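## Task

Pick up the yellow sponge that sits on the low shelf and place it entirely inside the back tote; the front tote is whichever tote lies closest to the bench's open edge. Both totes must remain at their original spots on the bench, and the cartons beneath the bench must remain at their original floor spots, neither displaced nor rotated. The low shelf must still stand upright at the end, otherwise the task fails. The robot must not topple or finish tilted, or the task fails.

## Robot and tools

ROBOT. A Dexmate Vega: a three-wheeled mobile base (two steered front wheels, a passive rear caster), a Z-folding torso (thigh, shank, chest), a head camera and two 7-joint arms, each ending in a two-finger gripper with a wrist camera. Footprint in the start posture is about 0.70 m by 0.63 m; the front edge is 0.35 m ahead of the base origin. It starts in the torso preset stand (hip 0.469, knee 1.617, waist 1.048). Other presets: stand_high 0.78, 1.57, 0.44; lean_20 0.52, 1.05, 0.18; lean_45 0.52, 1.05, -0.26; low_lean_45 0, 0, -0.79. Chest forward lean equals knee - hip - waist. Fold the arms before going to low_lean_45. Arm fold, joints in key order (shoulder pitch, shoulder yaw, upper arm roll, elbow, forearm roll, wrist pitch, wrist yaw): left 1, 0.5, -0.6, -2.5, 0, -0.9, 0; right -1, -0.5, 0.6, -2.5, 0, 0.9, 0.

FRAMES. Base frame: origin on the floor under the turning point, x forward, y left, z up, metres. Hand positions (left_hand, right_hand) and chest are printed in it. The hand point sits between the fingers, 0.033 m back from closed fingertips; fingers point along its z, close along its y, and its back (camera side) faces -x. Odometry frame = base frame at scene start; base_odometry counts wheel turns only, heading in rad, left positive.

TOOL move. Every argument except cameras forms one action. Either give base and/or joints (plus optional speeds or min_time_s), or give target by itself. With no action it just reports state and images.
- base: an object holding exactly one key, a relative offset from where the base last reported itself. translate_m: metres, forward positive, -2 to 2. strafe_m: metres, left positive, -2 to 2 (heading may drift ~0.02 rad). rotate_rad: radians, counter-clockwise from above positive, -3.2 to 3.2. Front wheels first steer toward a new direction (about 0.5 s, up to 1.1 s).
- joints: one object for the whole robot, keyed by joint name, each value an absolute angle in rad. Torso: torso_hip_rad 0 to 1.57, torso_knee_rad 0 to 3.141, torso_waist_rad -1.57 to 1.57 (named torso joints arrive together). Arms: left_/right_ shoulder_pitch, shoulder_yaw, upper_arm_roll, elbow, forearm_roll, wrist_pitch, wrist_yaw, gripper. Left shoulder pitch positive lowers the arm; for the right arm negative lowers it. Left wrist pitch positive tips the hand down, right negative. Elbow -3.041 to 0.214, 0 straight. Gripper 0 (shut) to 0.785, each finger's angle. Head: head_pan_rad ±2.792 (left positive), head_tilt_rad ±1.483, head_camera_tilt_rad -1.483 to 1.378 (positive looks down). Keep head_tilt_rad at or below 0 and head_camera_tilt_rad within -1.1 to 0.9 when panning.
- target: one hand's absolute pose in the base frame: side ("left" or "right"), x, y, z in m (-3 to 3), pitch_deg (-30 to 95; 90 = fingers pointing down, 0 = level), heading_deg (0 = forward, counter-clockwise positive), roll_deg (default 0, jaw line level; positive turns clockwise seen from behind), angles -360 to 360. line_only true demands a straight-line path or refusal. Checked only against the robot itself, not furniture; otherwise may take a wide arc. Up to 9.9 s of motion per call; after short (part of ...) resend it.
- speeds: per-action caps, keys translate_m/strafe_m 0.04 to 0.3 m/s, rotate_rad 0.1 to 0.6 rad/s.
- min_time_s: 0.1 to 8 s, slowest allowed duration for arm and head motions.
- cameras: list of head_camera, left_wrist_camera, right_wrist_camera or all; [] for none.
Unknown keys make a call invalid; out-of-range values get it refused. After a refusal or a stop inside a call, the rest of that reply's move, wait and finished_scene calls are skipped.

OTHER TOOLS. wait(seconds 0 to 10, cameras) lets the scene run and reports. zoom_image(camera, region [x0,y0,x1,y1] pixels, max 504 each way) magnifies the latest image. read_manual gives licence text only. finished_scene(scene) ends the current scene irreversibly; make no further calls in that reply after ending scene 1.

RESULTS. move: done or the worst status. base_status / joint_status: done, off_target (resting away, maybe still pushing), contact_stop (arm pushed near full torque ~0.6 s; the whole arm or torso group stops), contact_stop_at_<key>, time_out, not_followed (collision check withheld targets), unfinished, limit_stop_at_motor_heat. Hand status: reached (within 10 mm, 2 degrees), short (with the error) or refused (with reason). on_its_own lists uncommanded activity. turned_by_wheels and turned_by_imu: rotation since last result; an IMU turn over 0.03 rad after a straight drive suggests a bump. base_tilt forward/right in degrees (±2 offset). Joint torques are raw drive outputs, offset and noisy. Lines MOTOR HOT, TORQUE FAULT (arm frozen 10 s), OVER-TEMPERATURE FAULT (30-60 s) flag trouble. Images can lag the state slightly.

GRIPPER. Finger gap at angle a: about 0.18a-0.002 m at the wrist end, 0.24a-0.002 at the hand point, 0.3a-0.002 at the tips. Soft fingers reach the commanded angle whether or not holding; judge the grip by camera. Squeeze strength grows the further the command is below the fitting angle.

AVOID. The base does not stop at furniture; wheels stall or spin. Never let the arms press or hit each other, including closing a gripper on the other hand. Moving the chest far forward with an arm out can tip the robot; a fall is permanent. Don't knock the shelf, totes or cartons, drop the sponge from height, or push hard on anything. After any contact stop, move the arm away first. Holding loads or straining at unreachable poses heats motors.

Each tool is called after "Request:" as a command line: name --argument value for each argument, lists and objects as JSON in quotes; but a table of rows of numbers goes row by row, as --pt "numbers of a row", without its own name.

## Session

Request:
move --joints '{"head_camera_tilt_rad": 0.35}' --cameras '["head_camera"]'

Request:
move --joints '{"head_pan_rad": -1.1}' --cameras '["head_camera"]'

Request:
move --joints '{"head_pan_rad": -2.4}' --cameras '["head_camera"]'

Request:
move --joints '{"head_pan_rad": 2.4}' --cameras '["head_camera"]'

Request:
move --joints '{"head_pan_rad": 1.1}' --cameras '["head_camera"]'

Scene clock: 0.90 s.
Joint torques (N m): left_arm=[2.49 -2.43 -2.38 -3.36 0.17 -1.91 -0.2] | right_arm=[-4.28 -2.55 0.46 -3.75 0.14 3.14 -0.49]
move: done
base_odometry: x=+0.000 y=+0.000 heading=+0.000
turned_by_wheels: +0.000
turned_by_imu: +0.000
base_tilt: forward=+0.3 right=-0.8
base_status: not commanded
joint_positions: torso_hip_rad=+0.469 torso_knee_rad=+1.617 torso_waist_rad=+1.048 left_shoulder_pitch_rad=+2.212 left_shoulder_yaw_rad=-0.004 left_upper_arm_roll_rad=+0.010 left_elbow_rad=-1.116 left_forearm_roll_rad=+0.007 left_wrist_pitch_rad=-0.513 left_wrist_yaw_rad=-0.007 left_gripper_rad=+0.005 right_shoulder_pitch_rad=-2.198 right_shoulder_yaw_rad=-0.010 right_upper_arm_roll_rad=+0.000 right_elbow_rad=-1.087 right_forearm_roll_rad=+0.017 right_wrist_pitch_rad=+0.518 right_wrist_yaw_rad=+0.001 right_gripper_rad=+0.005 head_pan_rad=+0.000 head_tilt_rad=+0.000 head_camera_tilt_rad=+0.350
joint_status: all done
chest: x=-0.0112 y=+0.0000 z=+1.4155 quat_wxyz=(+0.999, +0.000, +0.050, +0.000) (m; base frame)
left_hand: x=+0.2007 y=+0.2167 z=+0.6140 quat_wxyz=(+0.429, +0.005, +0.903, -0.009) pitch_deg=+39.1 heading_deg=-1.5 roll_deg=-0.9 back=up (m; base frame)
right_hand: x=+0.1976 y=-0.2373 z=+0.6073 quat_wxyz=(+0.425, +0.004, +0.905, -0.002) pitch_deg=+39.7 heading_deg=-0.6 roll_deg=-0.1 back=up (m; base frame)
pictures: head_camera
Images, in order (width x height): head_camera 896x560.

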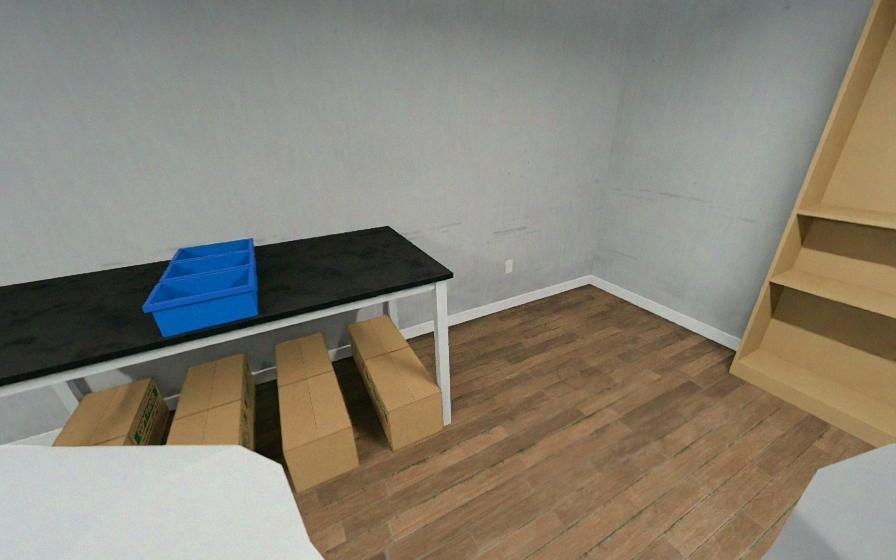

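Scene clock: 2.30 s.
Joint torques (N m): left_arm=[4.19 -0.12 1.21 -4.81 0.15 -2.21 0.31] | right_arm=[-6.24 -2.49 -0.13 -5.51 0.31 1.35 0.19]
move: done
base_odometry: x=+0.000 y=+0.000 heading=+0.000
turned_by_wheels: +0.000
turned_by_imu: +0.000
base_tilt: forward=+0.2 right=-0.8
base_status: not commanded
joint_positions: torso_hip_rad=+0.469 torso_knee_rad=+1.617 torso_waist_rad=+1.048 left_shoulder_pitch_rad=+2.212 left_shoulder_yaw_rad=-0.004 left_upper_arm_roll_rad=+0.010 left_elbow_rad=-1.116 left_forearm_roll_rad=+0.007 left_wrist_pitch_rad=-0.513 left_wrist_yaw_rad=-0.007 left_gripper_rad=+0.005 right_shoulder_pitch_rad=-2.198 right_shoulder_yaw_rad=-0.010 right_upper_arm_roll_rad=+0.000 right_elbow_rad=-1.087 right_forearm_roll_rad=+0.017 right_wrist_pitch_rad=+0.518 right_wrist_yaw_rad=+0.001 right_gripper_rad=+0.005 head_pan_rad=-1.100 head_tilt_rad=+0.000 head_camera_tilt_rad=+0.350
joint_status: all done
chest: x=-0.0112 y=+0.0000 z=+1.4155 quat_wxyz=(+0.999, +0.000, +0.050, +0.000) (m; base frame)
left_hand: x=+0.2007 y=+0.2167 z=+0.6140 quat_wxyz=(+0.429, +0.005, +0.903, -0.009) pitch_deg=+39.1 heading_deg=-1.5 roll_deg=-0.9 back=up (m; base frame)
right_hand: x=+0.1976 y=-0.2373 z=+0.6073 quat_wxyz=(+0.425, +0.004, +0.905, -0.002) pitch_deg=+39.7 heading_deg=-0.6 roll_deg=-0.1 back=up (m; base frame)
pictures: head_camera
Images, in order (width x height): head_camera 896x560.

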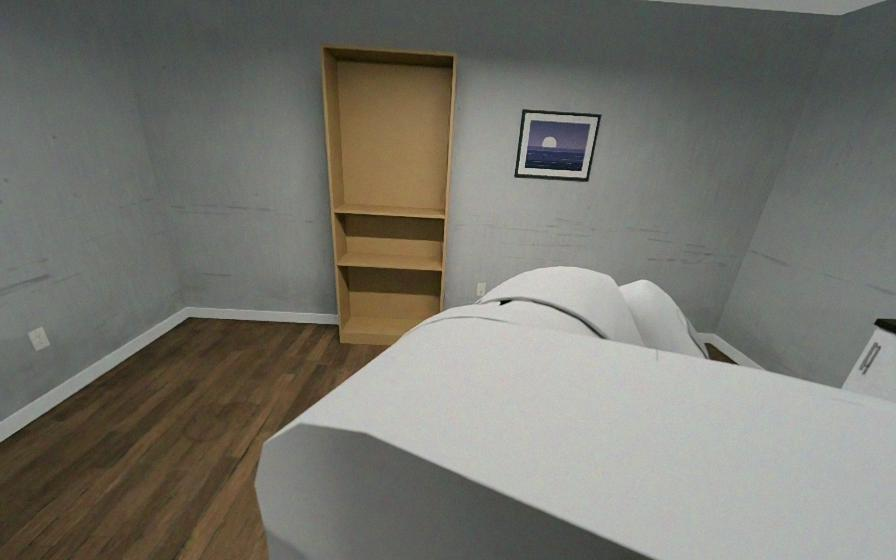

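Scene clock: 3.83 s.
Joint torques (N m): left_arm=[5.16 -0.46 -0.15 -3.79 0.47 -0.93 0.24] | right_arm=[-5.11 -0.92 0.72 -3.98 0.07 2.38 -0.05]
move: done
base_odometry: x=+0.000 y=+0.000 heading=+0.000
turned_by_wheels: +0.000
turned_by_imu: +0.000
base_tilt: forward=+0.2 right=-0.8
base_status: not commanded
joint_positions: torso_hip_rad=+0.469 torso_knee_rad=+1.617 torso_waist_rad=+1.048 left_shoulder_pitch_rad=+2.212 left_shoulder_yaw_rad=-0.004 left_upper_arm_roll_rad=+0.010 left_elbow_rad=-1.116 left_forearm_roll_rad=+0.007 left_wrist_pitch_rad=-0.513 left_wrist_yaw_rad=-0.007 left_gripper_rad=+0.005 right_shoulder_pitch_rad=-2.198 right_shoulder_yaw_rad=-0.010 right_upper_arm_roll_rad=+0.000 right_elbow_rad=-1.087 right_forearm_roll_rad=+0.017 right_wrist_pitch_rad=+0.518 right_wrist_yaw_rad=+0.001 right_gripper_rad=+0.005 head_pan_rad=-2.400 head_tilt_rad=+0.000 head_camera_tilt_rad=+0.350
joint_status: all done
chest: x=-0.0112 y=+0.0000 z=+1.4155 quat_wxyz=(+0.999, +0.000, +0.050, +0.000) (m; base frame)
left_hand: x=+0.2007 y=+0.2167 z=+0.6140 quat_wxyz=(+0.429, +0.005, +0.903, -0.009) pitch_deg=+39.1 heading_deg=-1.5 roll_deg=-0.9 back=up (m; base frame)
right_hand: x=+0.1976 y=-0.2373 z=+0.6073 quat_wxyz=(+0.425, +0.004, +0.905, -0.002) pitch_deg=+39.7 heading_deg=-0.6 roll_deg=-0.1 back=up (m; base frame)
pictures: head_camera
Images, in order (width x height): head_camera 896x560.

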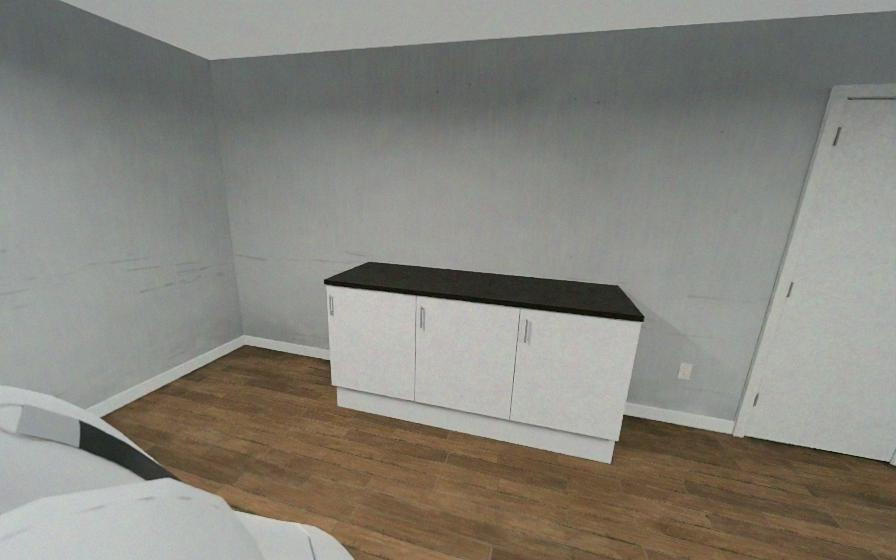

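Scene clock: 7.70 s.
Joint torques (N m): left_arm=[6.66 1.48 -1.76 -3 -0.13 -0.8 -0.06] | right_arm=[-8.51 2.14 -0.94 -3.78 -0.03 2.23 0.05]
move: done
base_odometry: x=+0.000 y=+0.000 heading=+0.000
turned_by_wheels: +0.000
turned_by_imu: +0.001
base_tilt: forward=+0.2 right=-0.8
base_status: not commanded
joint_positions: torso_hip_rad=+0.469 torso_knee_rad=+1.617 torso_waist_rad=+1.048 left_shoulder_pitch_rad=+2.212 left_shoulder_yaw_rad=-0.004 left_upper_arm_roll_rad=+0.010 left_elbow_rad=-1.116 left_forearm_roll_rad=+0.007 left_wrist_pitch_rad=-0.513 left_wrist_yaw_rad=-0.007 left_gripper_rad=+0.005 right_shoulder_pitch_rad=-2.198 right_shoulder_yaw_rad=-0.010 right_upper_arm_roll_rad=+0.000 right_elbow_rad=-1.087 right_forearm_roll_rad=+0.017 right_wrist_pitch_rad=+0.518 right_wrist_yaw_rad=+0.001 right_gripper_rad=+0.005 head_pan_rad=+2.400 head_tilt_rad=+0.000 head_camera_tilt_rad=+0.350
joint_status: all done
chest: x=-0.0112 y=+0.0000 z=+1.4155 quat_wxyz=(+0.999, +0.000, +0.050, +0.000) (m; base frame)
left_hand: x=+0.2007 y=+0.2167 z=+0.6140 quat_wxyz=(+0.429, +0.005, +0.903, -0.009) pitch_deg=+39.1 heading_deg=-1.5 roll_deg=-0.9 back=up (m; base frame)
right_hand: x=+0.1976 y=-0.2373 z=+0.6073 quat_wxyz=(+0.425, +0.004, +0.905, -0.002) pitch_deg=+39.7 heading_deg=-0.6 roll_deg=-0.1 back=up (m; base frame)
pictures: head_camera
Images, in order (width x height): head_camera 896x560.

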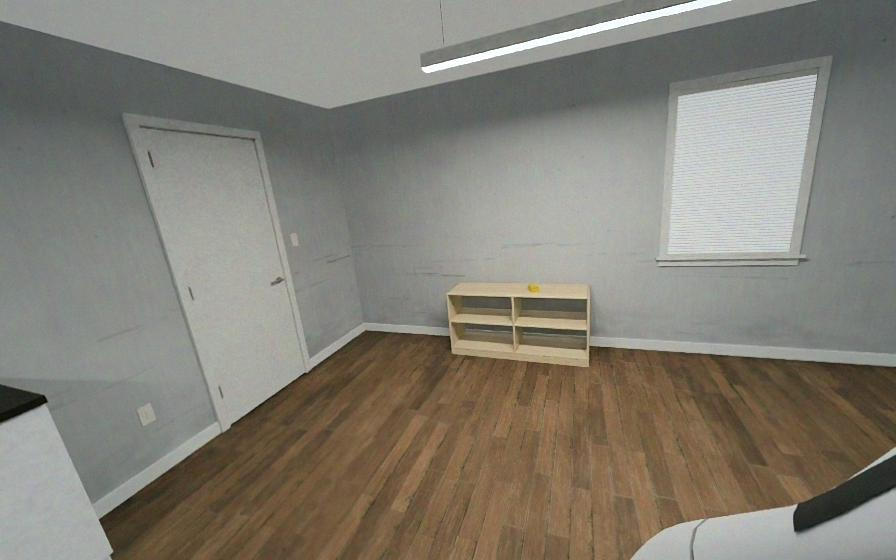

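Scene clock: 9.23 s.
Joint torques (N m): left_arm=[-0.67 -0.91 -0.32 -4.54 -0.04 -1.86 0.12] | right_arm=[-4.56 0.59 0.08 -5.29 0.5 2.01 0.19]
move: done
base_odometry: x=+0.000 y=+0.000 heading=+0.000
turned_by_wheels: +0.000
turned_by_imu: +0.000
base_tilt: forward=+0.2 right=-0.8
base_status: not commanded
joint_positions: torso_hip_rad=+0.469 torso_knee_rad=+1.617 torso_waist_rad=+1.048 left_shoulder_pitch_rad=+2.212 left_shoulder_yaw_rad=-0.004 left_upper_arm_roll_rad=+0.010 left_elbow_rad=-1.116 left_forearm_roll_rad=+0.007 left_wrist_pitch_rad=-0.513 left_wrist_yaw_rad=-0.007 left_gripper_rad=+0.005 right_shoulder_pitch_rad=-2.198 right_shoulder_yaw_rad=-0.010 right_upper_arm_roll_rad=+0.000 right_elbow_rad=-1.087 right_forearm_roll_rad=+0.017 right_wrist_pitch_rad=+0.518 right_wrist_yaw_rad=+0.001 right_gripper_rad=+0.005 head_pan_rad=+1.100 head_tilt_rad=+0.000 head_camera_tilt_rad=+0.350
joint_status: all done
chest: x=-0.0112 y=+0.0000 z=+1.4155 quat_wxyz=(+0.999, +0.000, +0.050, +0.000) (m; base frame)
left_hand: x=+0.2007 y=+0.2167 z=+0.6140 quat_wxyz=(+0.429, +0.005, +0.903, -0.009) pitch_deg=+39.1 heading_deg=-1.5 roll_deg=-0.9 back=up (m; base frame)
right_hand: x=+0.1976 y=-0.2373 z=+0.6073 quat_wxyz=(+0.425, +0.004, +0.905, -0.002) pitch_deg=+39.7 heading_deg=-0.6 roll_deg=-0.1 back=up (m; base frame)
pictures: head_camera
Images, in order (width x height): head_camera 896x560.

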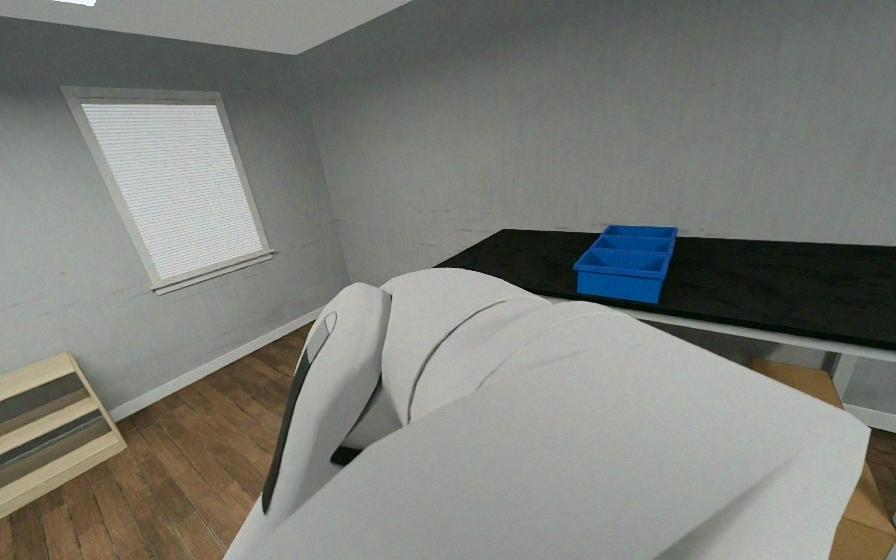

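Request:
move --base '{"rotate_rad": 2.467}' --joints '{"torso_knee_rad": 1.35, "torso_waist_rad": 0.18, "left_shoulder_pitch_rad": 1.6, "right_shoulder_pitch_rad": -1.6, "right_elbow_rad": -2.2, "right_wrist_pitch_rad": 0, "right_gripper_rad": 0.6, "head_pan_rad": 0, "head_camera_tilt_rad": 0.4}' --cameras '[]'

Request:
move --base '{"translate_m": 1.73}' --joints '{"right_shoulder_pitch_rad": -0.1, "right_shoulder_yaw_rad": -1.262, "right_upper_arm_roll_rad": -1.125, "right_elbow_rad": -2.256, "right_forearm_roll_rad": -0.17, "right_wrist_pitch_rad": -0.714, "right_wrist_yaw_rad": 1.34}' --min_time_s 5 --cameras '[]'

Request:
move --base '{"rotate_rad": -0.377}' --cameras '["head_camera"]'

Scene clock: 37.17 s.
Joint torques (N m): left_arm=[-3.23 -0.07 -0.34 -3.53 0.16 -1.61 -0.37] | right_arm=[8.09 -1.42 -0.6 -15.66 -0.2 2.45 0.13]
move: done
base_odometry: x=+0.002 y=+0.000 heading=+2.471
turned_by_wheels: +2.471
turned_by_imu: +2.455
base_tilt: forward=+0.2 right=-0.7
base_status: done
joint_positions: torso_hip_rad=+0.469 torso_knee_rad=+1.350 torso_waist_rad=+0.180 left_shoulder_pitch_rad=+1.600 left_shoulder_yaw_rad=-0.004 left_upper_arm_roll_rad=+0.010 left_elbow_rad=-1.116 left_forearm_roll_rad=+0.007 left_wrist_pitch_rad=-0.513 left_wrist_yaw_rad=-0.007 left_gripper_rad=+0.005 right_shoulder_pitch_rad=-1.601 right_shoulder_yaw_rad=-0.010 right_upper_arm_roll_rad=+0.000 right_elbow_rad=-2.199 right_forearm_roll_rad=+0.017 right_wrist_pitch_rad=+0.000 right_wrist_yaw_rad=+0.001 right_gripper_rad=+0.600 head_pan_rad=+0.000 head_tilt_rad=+0.000 head_camera_tilt_rad=+0.400
joint_status: all done
chest: x=+0.1394 y=+0.0000 z=+1.3098 quat_wxyz=(+0.939, +0.000, +0.343, +0.000) (m; base frame)
left_hand: x=+0.3601 y=+0.2167 z=+0.5106 quat_wxyz=(+0.434, +0.005, +0.901, -0.009) pitch_deg=+38.5 heading_deg=-1.5 roll_deg=-0.8 back=up (m; base frame)
right_hand: x=+0.6473 y=-0.2284 z=+0.9222 quat_wxyz=(+0.670, +0.001, +0.742, +0.005) pitch_deg=+5.9 heading_deg=+0.4 roll_deg=+0.5 back=up (m; base frame)
pictures: none
No camera images: "cameras" was empty.

Scene clock: 45.43 s.
Joint torques (N m): left_arm=[-0.53 -0.19 0.9 -2.13 -0.11 -1.13 0.06] | right_arm=[19.28 -8.1 2.86 -8.35 -0.78 -1.16 0.11]
move: done
base_odometry: x=-1.355 y=+1.073 heading=+2.472
turned_by_wheels: +0.001
turned_by_imu: +0.013
base_tilt: forward=+0.3 right=-0.7
base_status: done
joint_positions: torso_hip_rad=+0.469 torso_knee_rad=+1.350 torso_waist_rad=+0.180 left_shoulder_pitch_rad=+1.600 left_shoulder_yaw_rad=-0.004 left_upper_arm_roll_rad=+0.010 left_elbow_rad=-1.116 left_forearm_roll_rad=+0.007 left_wrist_pitch_rad=-0.513 left_wrist_yaw_rad=-0.007 left_gripper_rad=+0.005 right_shoulder_pitch_rad=-0.100 right_shoulder_yaw_rad=-1.262 right_upper_arm_roll_rad=-1.125 right_elbow_rad=-2.256 right_forearm_roll_rad=-0.170 right_wrist_pitch_rad=-0.714 right_wrist_yaw_rad=+1.340 right_gripper_rad=+0.600 head_pan_rad=+0.000 head_tilt_rad=+0.000 head_camera_tilt_rad=+0.400
joint_status: all done
chest: x=+0.1394 y=+0.0000 z=+1.3098 quat_wxyz=(+0.939, +0.000, +0.343, +0.000) (m; base frame)
left_hand: x=+0.3601 y=+0.2167 z=+0.5106 quat_wxyz=(+0.434, +0.005, +0.901, -0.009) pitch_deg=+38.5 heading_deg=-1.5 roll_deg=-0.8 back=up (m; base frame)
right_hand: x=+0.5238 y=-0.2343 z=+0.8005 quat_wxyz=(+0.031, -0.781, +0.622, +0.031) pitch_deg=+85.0 heading_deg=+95.9 roll_deg=-7.0 (m; base frame)
pictures: none
No camera images: "cameras" was empty.

Scene clock: 48.10 s.
Joint torques (N m): left_arm=[-0.98 2.17 0.58 -3.91 -0.28 -0.85 -0.15] | right_arm=[19.75 -5.97 2.02 -6.9 -0.36 0.84 0.29]
move: done
base_odometry: x=-1.356 y=+1.073 heading=+2.094
turned_by_wheels: -0.378
turned_by_imu: -0.373
base_tilt: forward=+0.3 right=-0.8
base_status: done
joint_positions: torso_hip_rad=+0.469 torso_knee_rad=+1.350 torso_waist_rad=+0.180 left_shoulder_pitch_rad=+1.600 left_shoulder_yaw_rad=-0.004 left_upper_arm_roll_rad=+0.010 left_elbow_rad=-1.116 left_forearm_roll_rad=+0.007 left_wrist_pitch_rad=-0.513 left_wrist_yaw_rad=-0.007 left_gripper_rad=+0.005 right_shoulder_pitch_rad=-0.100 right_shoulder_yaw_rad=-1.262 right_upper_arm_roll_rad=-1.125 right_elbow_rad=-2.256 right_forearm_roll_rad=-0.170 right_wrist_pitch_rad=-0.714 right_wrist_yaw_rad=+1.340 right_gripper_rad=+0.600 head_pan_rad=+0.000 head_tilt_rad=+0.000 head_camera_tilt_rad=+0.400
joint_status: not commanded
chest: x=+0.1394 y=+0.0000 z=+1.3098 quat_wxyz=(+0.939, +0.000, +0.343, +0.000) (m; base frame)
left_hand: x=+0.3602 y=+0.2167 z=+0.5107 quat_wxyz=(+0.434, +0.005, +0.901, -0.009) pitch_deg=+38.5 heading_deg=-1.5 roll_deg=-0.8 back=up (m; base frame)
right_hand: x=+0.5238 y=-0.2343 z=+0.8005 quat_wxyz=(+0.031, -0.781, +0.622, +0.031) pitch_deg=+85.0 heading_deg=+95.9 roll_deg=-7.0 (m; base frame)
pictures: head_camera
Images, in order (width x height): head_camera 896x560.

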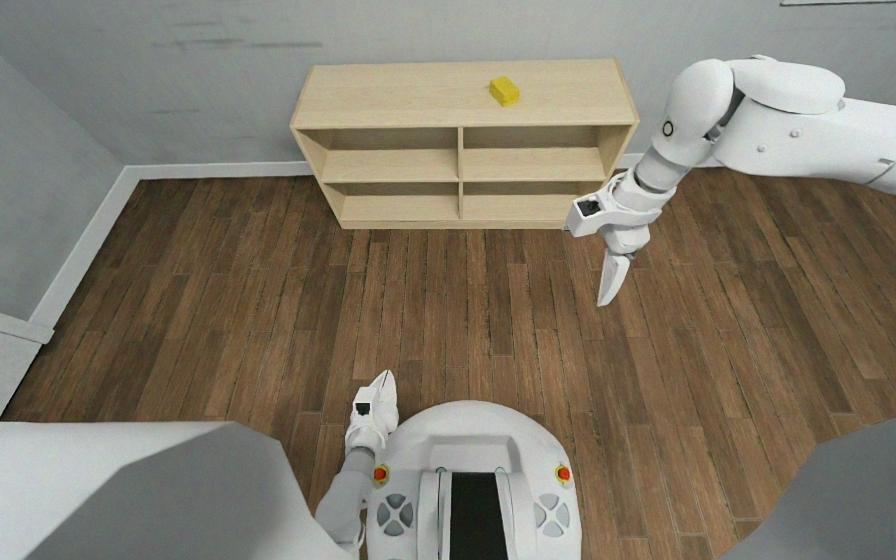

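Request:
zoom_image --camera "head_camera" --region '[464, 60, 544, 120]'

Request:
move --base '{"translate_m": 0.71}' --speeds '{"translate_m": 0.25}' --cameras '["head_camera", "right_wrist_camera"]'

Scaled by 6.300 from the camera's 896x560 image, which has a finer 960x600 frame.

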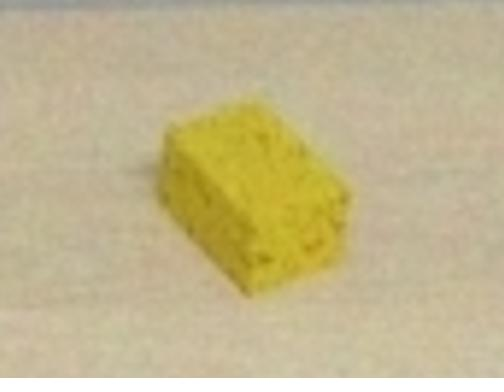

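Scene clock: 60.10 s.
Joint torques (N m): left_arm=[0.15 -1.88 0.76 -2.18 0.75 -0.83 -0.08] | right_arm=[18.33 -7.94 2.26 -7.26 -0.56 0.38 0.08]
move: done
base_odometry: x=-1.711 y=+1.688 heading=+2.093
turned_by_wheels: -0.001
turned_by_imu: +0.002
base_tilt: forward=+0.2 right=-0.8
base_status: done
joint_positions: torso_hip_rad=+0.469 torso_knee_rad=+1.350 torso_waist_rad=+0.180 left_shoulder_pitch_rad=+1.600 left_shoulder_yaw_rad=-0.004 left_upper_arm_roll_rad=+0.010 left_elbow_rad=-1.116 left_forearm_roll_rad=+0.007 left_wrist_pitch_rad=-0.513 left_wrist_yaw_rad=-0.007 left_gripper_rad=+0.005 right_shoulder_pitch_rad=-0.100 right_shoulder_yaw_rad=-1.262 right_upper_arm_roll_rad=-1.125 right_elbow_rad=-2.256 right_forearm_roll_rad=-0.170 right_wrist_pitch_rad=-0.714 right_wrist_yaw_rad=+1.340 right_gripper_rad=+0.600 head_pan_rad=+0.000 head_tilt_rad=+0.000 head_camera_tilt_rad=+0.400
joint_status: not commanded
chest: x=+0.1394 y=+0.0000 z=+1.3098 quat_wxyz=(+0.939, +0.000, +0.343, +0.000) (m; base frame)
left_hand: x=+0.3602 y=+0.2167 z=+0.5106 quat_wxyz=(+0.434, +0.005, +0.901, -0.009) pitch_deg=+38.5 heading_deg=-1.5 roll_deg=-0.8 back=up (m; base frame)
right_hand: x=+0.5238 y=-0.2343 z=+0.8005 quat_wxyz=(+0.031, -0.781, +0.622, +0.031) pitch_deg=+85.0 heading_deg=+95.9 roll_deg=-7.0 (m; base frame)
pictures: head_camera, right_wrist_camera
Images, in order (width x height): head_camera 896x560, right_wrist_camera 672x420.

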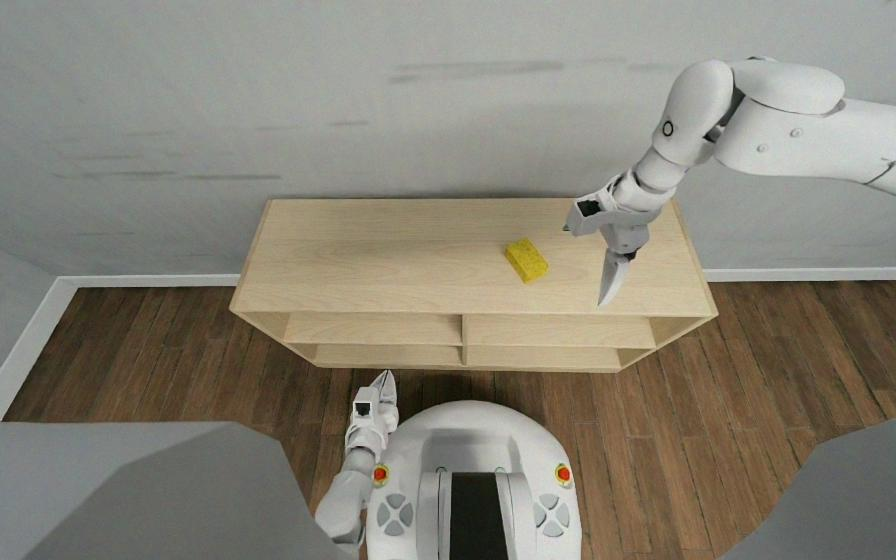

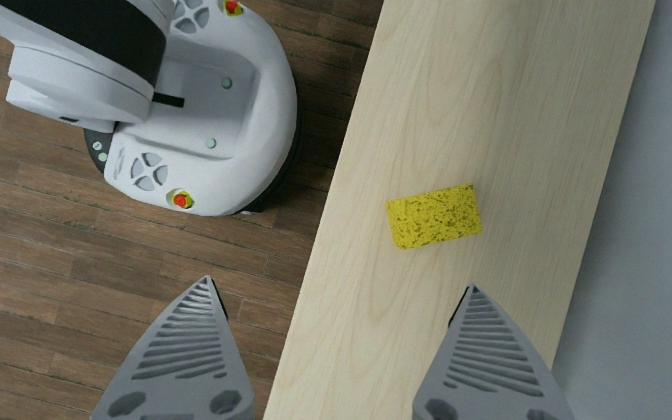

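Request:
move --joints '{"right_shoulder_pitch_rad": -1.207, "right_shoulder_yaw_rad": 0.1, "right_upper_arm_roll_rad": 0, "right_elbow_rad": -2.222, "right_forearm_roll_rad": 0, "right_wrist_pitch_rad": -0.925, "right_wrist_yaw_rad": 0.1}' --min_time_s 4 --cameras '["right_wrist_camera"]'

Request:
move --target '{"side": "right", "x": 0.64, "y": -0.155, "z": 0.7, "pitch_deg": 50, "heading_deg": 24, "line_only": true}' --cameras '["head_camera", "right_wrist_camera"]'

Scene clock: 117.27 s.
Joint torques (N m): left_arm=[0.89 0.61 1.27 -4.86 0.02 -1.09 0.09] | right_arm=[-2.88 2.09 1.96 -8.15 -0.34 1.92 -0.03]
move: done
base_odometry: x=-1.711 y=+1.688 heading=+2.093
turned_by_wheels: +0.000
turned_by_imu: +0.001
base_tilt: forward=+0.3 right=-0.8
base_status: not commanded
joint_positions: torso_hip_rad=+0.469 torso_knee_rad=+1.350 torso_waist_rad=+0.180 left_shoulder_pitch_rad=+1.600 left_shoulder_yaw_rad=-0.004 left_upper_arm_roll_rad=+0.010 left_elbow_rad=-1.116 left_forearm_roll_rad=+0.007 left_wrist_pitch_rad=-0.513 left_wrist_yaw_rad=-0.007 left_gripper_rad=+0.005 right_shoulder_pitch_rad=-1.204 right_shoulder_yaw_rad=+0.096 right_upper_arm_roll_rad=-0.003 right_elbow_rad=-2.222 right_forearm_roll_rad=-0.001 right_wrist_pitch_rad=-0.924 right_wrist_yaw_rad=+0.103 right_gripper_rad=+0.600 head_pan_rad=+0.000 head_tilt_rad=+0.000 head_camera_tilt_rad=+0.400
joint_status: all done
chest: x=+0.1394 y=+0.0000 z=+1.3098 quat_wxyz=(+0.939, +0.000, +0.343, +0.000) (m; base frame)
left_hand: x=+0.3602 y=+0.2167 z=+0.5106 quat_wxyz=(+0.434, +0.005, +0.901, -0.009) pitch_deg=+38.5 heading_deg=-1.5 roll_deg=-0.8 back=up (m; base frame)
right_hand: x=+0.7009 y=-0.1672 z=+0.8071 quat_wxyz=(+0.464, +0.010, +0.882, +0.080) pitch_deg=+33.8 heading_deg=+9.1 roll_deg=+10.4 back=up (m; base frame)
pictures: right_wrist_camera
Images, in order (width x height): right_wrist_camera 672x420.

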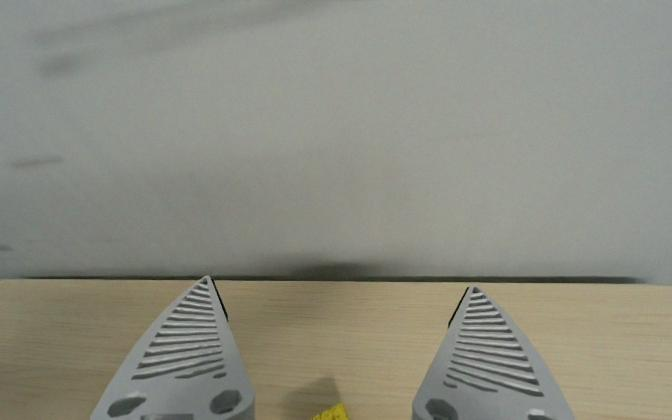

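Scene clock: 120.00 s.
Joint torques (N m): left_arm=[-0.26 -3.28 0.42 -4.48 0.29 -0.21 -0.08] | right_arm=[14.84 -4.24 -3.53 -7.11 -0.43 1.23 -0.13]
move: done
base_odometry: x=-1.711 y=+1.688 heading=+2.093
turned_by_wheels: +0.000
turned_by_imu: +0.000
base_tilt: forward=+0.2 right=-0.8
base_status: not commanded
joint_positions: torso_hip_rad=+0.469 torso_knee_rad=+1.350 torso_waist_rad=+0.180 left_shoulder_pitch_rad=+1.600 left_shoulder_yaw_rad=-0.004 left_upper_arm_roll_rad=+0.010 left_elbow_rad=-1.116 left_forearm_roll_rad=+0.007 left_wrist_pitch_rad=-0.513 left_wrist_yaw_rad=-0.007 left_gripper_rad=+0.005 right_shoulder_pitch_rad=-1.113 right_shoulder_yaw_rad=-0.271 right_upper_arm_roll_rad=-0.125 right_elbow_rad=-2.067 right_forearm_roll_rad=-0.035 right_wrist_pitch_rad=-1.053 right_wrist_yaw_rad=+0.350 right_gripper_rad=+0.600 head_pan_rad=+0.000 head_tilt_rad=+0.000 head_camera_tilt_rad=+0.400
joint_status: not commanded
chest: x=+0.1394 y=+0.0000 z=+1.3098 quat_wxyz=(+0.939, +0.000, +0.343, +0.000) (m; base frame)
left_hand: x=+0.3602 y=+0.2167 z=+0.5106 quat_wxyz=(+0.434, +0.005, +0.901, -0.009) pitch_deg=+38.5 heading_deg=-1.5 roll_deg=-0.8 back=up (m; base frame)
right_hand: x=+0.6407 y=-0.1548 z=+0.7012 quat_wxyz=(+0.336, -0.193, +0.919, +0.071) pitch_deg=+49.8 heading_deg=+23.9 roll_deg=+0.1 back=up (m; base frame)
right_hand_status: reached (straight line, planned for 1.5 s): 1 mm and 0.3 deg off.
pictures: head_camera, right_wrist_camera
Images, in order (width x height): head_camera 896x560, right_wrist_camera 672x420.

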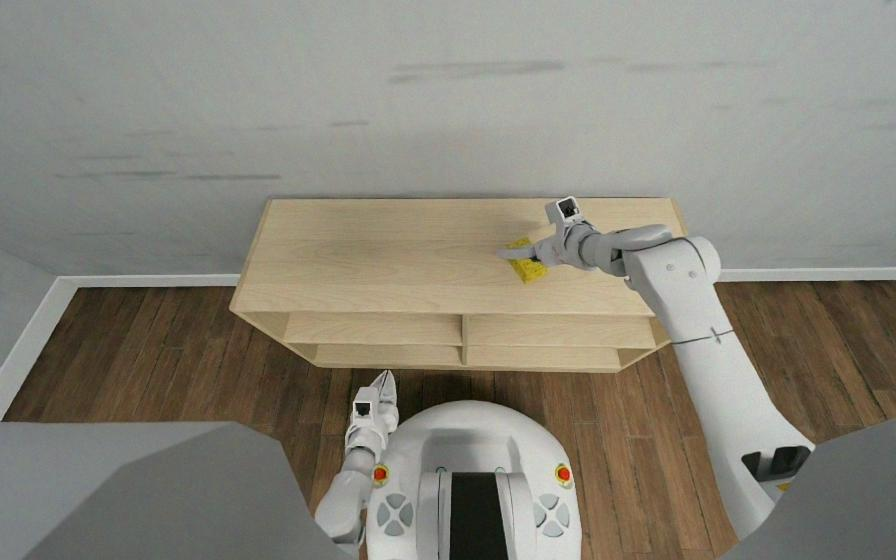

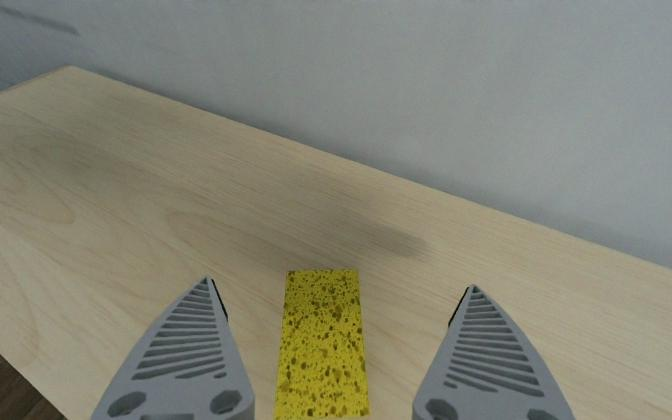

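Request:
move --target '{"side": "right", "x": 0.636, "y": -0.143, "z": 0.624, "pitch_deg": 54, "heading_deg": 24, "line_only": true}' --cameras '["right_wrist_camera"]'

Request:
move --joints '{"right_gripper_rad": 0.15}' --cameras '["right_wrist_camera"]'

Request:
move --target '{"side": "right", "x": 0.64, "y": -0.155, "z": 0.75, "pitch_deg": 45, "heading_deg": 24, "line_only": true}' --cameras '["head_camera", "right_wrist_camera"]'

Scene clock: 136.07 s.
Joint torques (N m): left_arm=[2.71 1 0.23 -2.61 -0.24 -1.06 0.49] | right_arm=[8.02 2.55 -6.34 5.92 -0.28 -1.56 -0.06]
move: done
base_odometry: x=-1.711 y=+1.688 heading=+2.093
turned_by_wheels: +0.000
turned_by_imu: +0.000
base_tilt: forward=+0.2 right=-0.8
base_status: not commanded
joint_positions: torso_hip_rad=+0.469 torso_knee_rad=+1.350 torso_waist_rad=+0.180 left_shoulder_pitch_rad=+1.600 left_shoulder_yaw_rad=-0.004 left_upper_arm_roll_rad=+0.010 left_elbow_rad=-1.116 left_forearm_roll_rad=+0.007 left_wrist_pitch_rad=-0.513 left_wrist_yaw_rad=-0.007 left_gripper_rad=+0.005 right_shoulder_pitch_rad=-1.047 right_shoulder_yaw_rad=-0.228 right_upper_arm_roll_rad=-0.197 right_elbow_rad=-1.807 right_forearm_roll_rad=-0.058 right_wrist_pitch_rad=-0.932 right_wrist_yaw_rad=+0.301 right_gripper_rad=+0.600 head_pan_rad=+0.000 head_tilt_rad=+0.000 head_camera_tilt_rad=+0.400
joint_status: not commanded
chest: x=+0.1388 y=+0.0000 z=+1.3099 quat_wxyz=(+0.939, +0.000, +0.343, +0.000) (m; base frame)
left_hand: x=+0.3602 y=+0.2167 z=+0.5110 quat_wxyz=(+0.435, +0.005, +0.900, -0.009) pitch_deg=+38.4 heading_deg=-1.5 roll_deg=-0.8 back=up (m; base frame)
right_hand: x=+0.6368 y=-0.1435 z=+0.6264 quat_wxyz=(+0.304, -0.198, +0.930, +0.064) pitch_deg=+53.8 heading_deg=+23.9 roll_deg=-0.1 back=up (m; base frame)
right_hand_status: reached (straight line, planned for 1.2 s): 3 mm and 0.2 deg off.
pictures: right_wrist_camera
Images, in order (width x height): right_wrist_camera 672x420.

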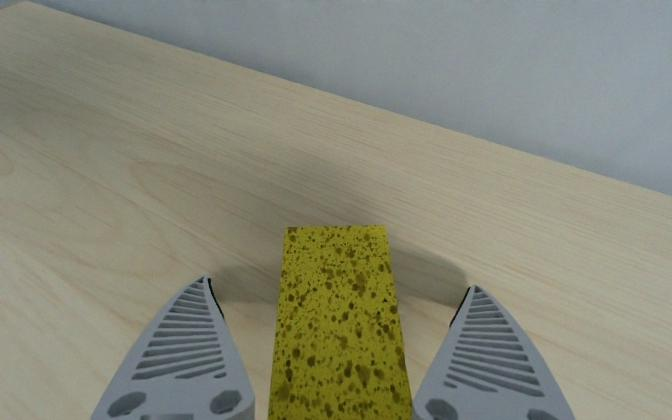

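Scene clock: 137.17 s.
Joint torques (N m): left_arm=[-0.08 -1.22 -0.88 -6.1 0.51 -2.02 -0.01] | right_arm=[2.16 -3.38 -5.05 11.73 -1.09 -5.27 -0.76]
move: done
base_odometry: x=-1.711 y=+1.688 heading=+2.093
turned_by_wheels: +0.000
turned_by_imu: +0.000
base_tilt: forward=+0.2 right=-0.8
base_status: not commanded
joint_positions: torso_hip_rad=+0.469 torso_knee_rad=+1.350 torso_waist_rad=+0.180 left_shoulder_pitch_rad=+1.600 left_shoulder_yaw_rad=-0.004 left_upper_arm_roll_rad=+0.010 left_elbow_rad=-1.116 left_forearm_roll_rad=+0.007 left_wrist_pitch_rad=-0.513 left_wrist_yaw_rad=-0.007 left_gripper_rad=+0.005 right_shoulder_pitch_rad=-1.046 right_shoulder_yaw_rad=-0.227 right_upper_arm_roll_rad=-0.198 right_elbow_rad=-1.804 right_forearm_roll_rad=-0.058 right_wrist_pitch_rad=-0.929 right_wrist_yaw_rad=+0.301 right_gripper_rad=+0.151 head_pan_rad=+0.000 head_tilt_rad=+0.000 head_camera_tilt_rad=+0.400
joint_status: all done
chest: x=+0.1387 y=+0.0000 z=+1.3100 quat_wxyz=(+0.939, +0.000, +0.343, +0.000) (m; base frame)
left_hand: x=+0.3603 y=+0.2167 z=+0.5111 quat_wxyz=(+0.435, +0.005, +0.900, -0.009) pitch_deg=+38.4 heading_deg=-1.5 roll_deg=-0.8 back=up (m; base frame)
right_hand: x=+0.6372 y=-0.1427 z=+0.6262 quat_wxyz=(+0.304, -0.198, +0.930, +0.064) pitch_deg=+53.7 heading_deg=+24.0 roll_deg=-0.1 back=up (m; base frame)
pictures: right_wrist_camera
Images, in order (width x height): right_wrist_camera 672x420.

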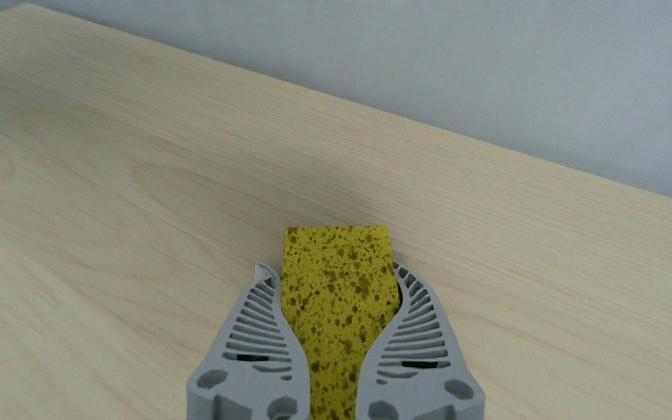

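Scene clock: 140.00 s.
Joint torques (N m): left_arm=[-1.15 2.77 0.93 -2.68 0.87 -1.29 0.01] | right_arm=[-2.9 -5.74 4.87 -14 -0.2 1.41 0.73]
move: done
base_odometry: x=-1.711 y=+1.688 heading=+2.093
turned_by_wheels: +0.000
turned_by_imu: +0.001
base_tilt: forward=+0.3 right=-0.8
base_status: not commanded
joint_positions: torso_hip_rad=+0.469 torso_knee_rad=+1.350 torso_waist_rad=+0.180 left_shoulder_pitch_rad=+1.600 left_shoulder_yaw_rad=-0.004 left_upper_arm_roll_rad=+0.010 left_elbow_rad=-1.116 left_forearm_roll_rad=+0.007 left_wrist_pitch_rad=-0.513 left_wrist_yaw_rad=-0.007 left_gripper_rad=+0.005 right_shoulder_pitch_rad=-1.183 right_shoulder_yaw_rad=-0.281 right_upper_arm_roll_rad=-0.071 right_elbow_rad=-2.207 right_forearm_roll_rad=-0.013 right_wrist_pitch_rad=-1.047 right_wrist_yaw_rad=+0.367 right_gripper_rad=+0.151 head_pan_rad=+0.000 head_tilt_rad=+0.000 head_camera_tilt_rad=+0.400
joint_status: not commanded
chest: x=+0.1393 y=+0.0000 z=+1.3098 quat_wxyz=(+0.939, +0.000, +0.343, +0.000) (m; base frame)
left_hand: x=+0.3602 y=+0.2167 z=+0.5107 quat_wxyz=(+0.435, +0.005, +0.901, -0.009) pitch_deg=+38.5 heading_deg=-1.5 roll_deg=-0.8 back=up (m; base frame)
right_hand: x=+0.6402 y=-0.1547 z=+0.7481 quat_wxyz=(+0.373, -0.192, +0.904, +0.080) pitch_deg=+45.1 heading_deg=+24.0 roll_deg=+0.0 back=up (m; base frame)
right_hand_status: reached (straight line, planned for 1.6 s): 2 mm and 0.1 deg off.
pictures: head_camera, right_wrist_camera
Images, in order (width x height): head_camera 896x560, right_wrist_camera 672x420.

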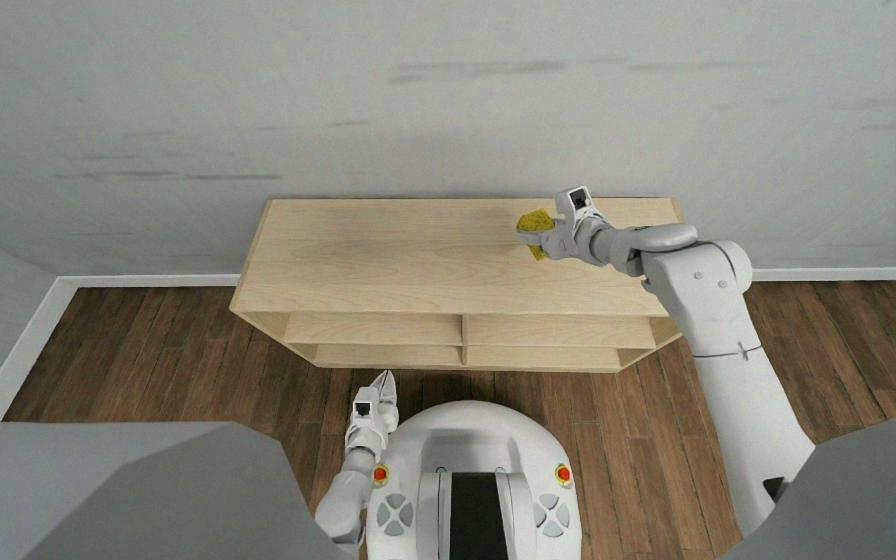

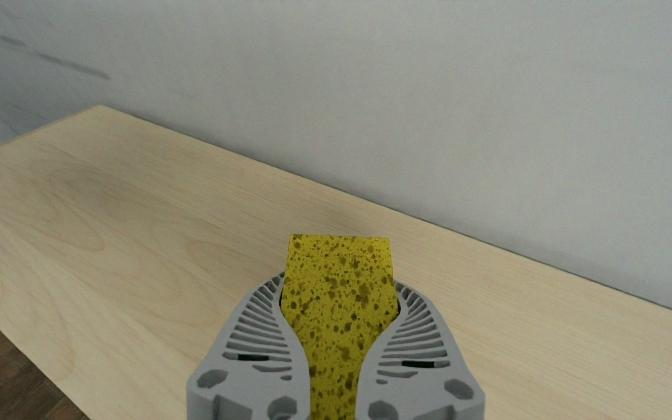

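Request:
move --base '{"translate_m": -1.83}' --joints '{"torso_hip_rad": 1.0, "torso_knee_rad": 2.4, "torso_waist_rad": 0.65, "head_camera_tilt_rad": 0.2, "right_shoulder_pitch_rad": -0.4, "right_shoulder_yaw_rad": 0, "right_upper_arm_roll_rad": 0, "right_elbow_rad": -1.92, "right_forearm_roll_rad": 0, "right_wrist_pitch_rad": -1.204, "right_wrist_yaw_rad": 0}' --min_time_s 5 --cameras '[]'

Request:
move --base '{"rotate_rad": -1.571}' --cameras '["head_camera", "right_wrist_camera"]'

Scene clock: 176.63 s.
Joint torques (N m): left_arm=[1.47 -1 1.19 -2.68 0.78 -1.6 -0.15] | right_arm=[24.02 2.98 4.17 -5.57 0.3 2.27 -0.37]
move: done
base_odometry: x=-0.798 y=+0.102 heading=+2.092
turned_by_wheels: -0.001
turned_by_imu: -0.011
base_tilt: forward=+0.2 right=-0.8
base_status: done
joint_positions: torso_hip_rad=+1.000 torso_knee_rad=+2.400 torso_waist_rad=+0.650 left_shoulder_pitch_rad=+1.600 left_shoulder_yaw_rad=-0.004 left_upper_arm_roll_rad=+0.010 left_elbow_rad=-1.116 left_forearm_roll_rad=+0.007 left_wrist_pitch_rad=-0.513 left_wrist_yaw_rad=-0.007 left_gripper_rad=+0.005 right_shoulder_pitch_rad=-0.400 right_shoulder_yaw_rad=+0.000 right_upper_arm_roll_rad=+0.000 right_elbow_rad=-1.920 right_forearm_roll_rad=+0.000 right_wrist_pitch_rad=-1.204 right_wrist_yaw_rad=+0.000 right_gripper_rad=+0.151 head_pan_rad=+0.000 head_tilt_rad=+0.000 head_camera_tilt_rad=+0.200
joint_status: all done
chest: x=+0.1972 y=+0.0000 z=+1.4645 quat_wxyz=(+0.931, +0.000, +0.366, +0.000) (m; base frame)
left_hand: x=+0.3786 y=+0.2167 z=+0.6555 quat_wxyz=(+0.412, +0.005, +0.911, -0.009) pitch_deg=+41.3 heading_deg=-1.5 roll_deg=-0.9 back=up (m; base frame)
right_hand: x=+0.9782 y=-0.2293 z=+1.1866 quat_wxyz=(+0.538, +0.000, +0.843, +0.000) pitch_deg=+24.9 heading_deg=+0.0 roll_deg=+0.0 back=up (m; base frame)
pictures: none
No camera images: "cameras" was empty.

Scene clock: 180.83 s.
Joint torques (N m): left_arm=[0.8 1.34 0 -5.73 -0.11 -1.43 0.17] | right_arm=[24.32 0.3 2.3 -8.02 -0.12 2.86 -0.14]
move: done
base_odometry: x=-0.799 y=+0.103 heading=+0.518
turned_by_wheels: -1.574
turned_by_imu: -1.563
base_tilt: forward=+0.2 right=-0.8
base_status: done
joint_positions: torso_hip_rad=+1.000 torso_knee_rad=+2.400 torso_waist_rad=+0.650 left_shoulder_pitch_rad=+1.600 left_shoulder_yaw_rad=-0.004 left_upper_arm_roll_rad=+0.010 left_elbow_rad=-1.116 left_forearm_roll_rad=+0.007 left_wrist_pitch_rad=-0.513 left_wrist_yaw_rad=-0.007 left_gripper_rad=+0.005 right_shoulder_pitch_rad=-0.400 right_shoulder_yaw_rad=+0.000 right_upper_arm_roll_rad=+0.000 right_elbow_rad=-1.920 right_forearm_roll_rad=+0.000 right_wrist_pitch_rad=-1.204 right_wrist_yaw_rad=+0.000 right_gripper_rad=+0.151 head_pan_rad=+0.000 head_tilt_rad=+0.000 head_camera_tilt_rad=+0.200
joint_status: not commanded
chest: x=+0.1972 y=+0.0000 z=+1.4645 quat_wxyz=(+0.931, +0.000, +0.366, +0.000) (m; base frame)
left_hand: x=+0.3786 y=+0.2167 z=+0.6555 quat_wxyz=(+0.412, +0.005, +0.911, -0.009) pitch_deg=+41.3 heading_deg=-1.5 roll_deg=-0.9 back=up (m; base frame)
right_hand: x=+0.9783 y=-0.2293 z=+1.1866 quat_wxyz=(+0.538, +0.000, +0.843, +0.000) pitch_deg=+24.9 heading_deg=+0.0 roll_deg=+0.0 back=up (m; base frame)
pictures: head_camera, right_wrist_camera
Images, in order (width x height): head_camera 896x560, right_wrist_camera 672x420.

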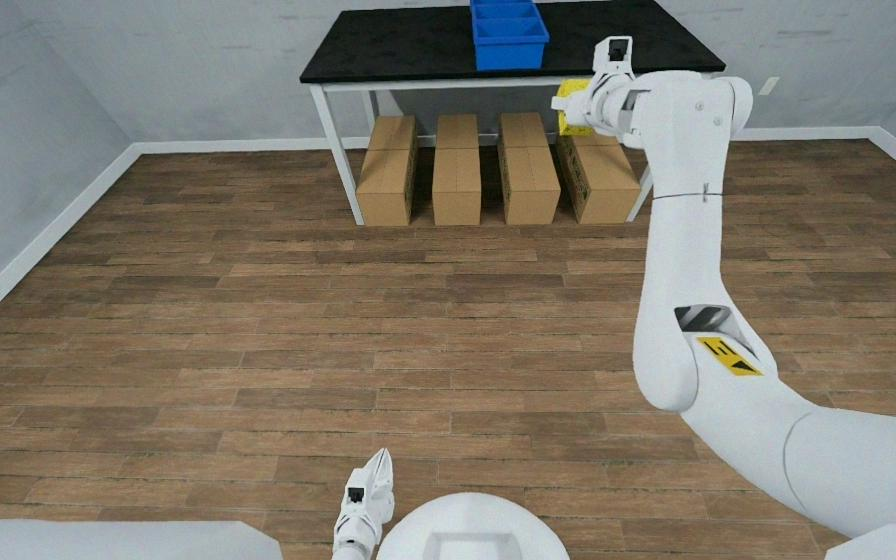

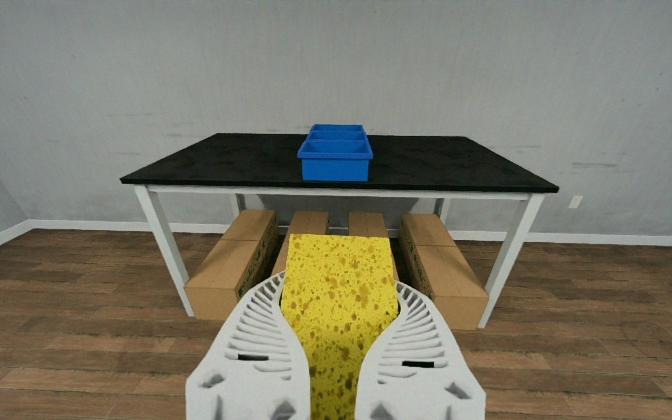

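Request:
move --base '{"translate_m": 1.36}' --joints '{"right_shoulder_yaw_rad": 0.08}' --cameras '["head_camera", "right_wrist_camera"]'

Scene clock: 205.17 s.
Joint torques (N m): left_arm=[1.74 -1.2 1.09 -2.22 -0.51 -1.19 0.39] | right_arm=[22.3 0.42 1.2 -7.02 -0.03 1.86 -0.08]
move: done
base_odometry: x=+0.383 y=+0.776 heading=+0.517
turned_by_wheels: -0.001
turned_by_imu: +0.007
base_tilt: forward=+0.2 right=-0.8
base_status: done
joint_positions: torso_hip_rad=+1.000 torso_knee_rad=+2.400 torso_waist_rad=+0.650 left_shoulder_pitch_rad=+1.600 left_shoulder_yaw_rad=-0.004 left_upper_arm_roll_rad=+0.010 left_elbow_rad=-1.116 left_forearm_roll_rad=+0.007 left_wrist_pitch_rad=-0.513 left_wrist_yaw_rad=-0.007 left_gripper_rad=+0.005 right_shoulder_pitch_rad=-0.400 right_shoulder_yaw_rad=+0.080 right_upper_arm_roll_rad=+0.000 right_elbow_rad=-1.920 right_forearm_roll_rad=+0.000 right_wrist_pitch_rad=-1.204 right_wrist_yaw_rad=+0.000 right_gripper_rad=+0.151 head_pan_rad=+0.000 head_tilt_rad=+0.000 head_camera_tilt_rad=+0.200
joint_status: all done
chest: x=+0.1972 y=+0.0000 z=+1.4645 quat_wxyz=(+0.931, +0.000, +0.366, +0.000) (m; base frame)
left_hand: x=+0.3786 y=+0.2167 z=+0.6555 quat_wxyz=(+0.412, +0.005, +0.911, -0.009) pitch_deg=+41.3 heading_deg=-1.5 roll_deg=-0.9 back=up (m; base frame)
right_hand: x=+0.9776 y=-0.1868 z=+1.1881 quat_wxyz=(+0.538, +0.006, +0.842, +0.040) pitch_deg=+24.7 heading_deg=+3.8 roll_deg=+4.6 back=up (m; base frame)
pictures: head_camera, right_wrist_camera
Images, in order (width x height): head_camera 896x560, right_wrist_camera 672x420.

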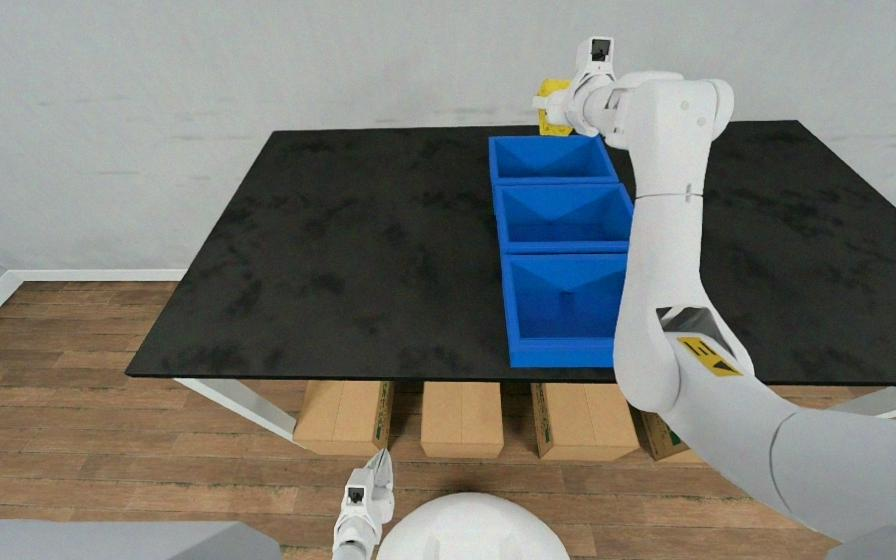

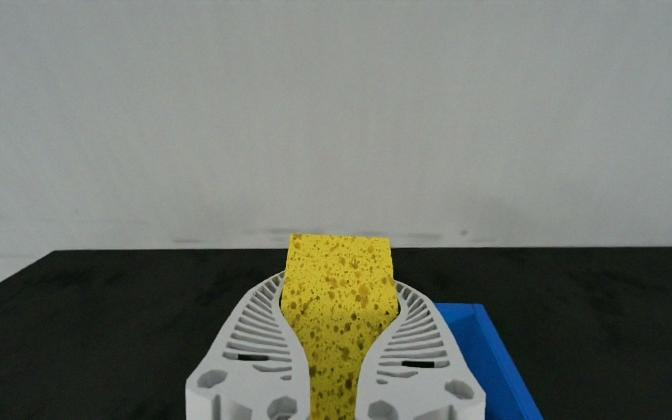

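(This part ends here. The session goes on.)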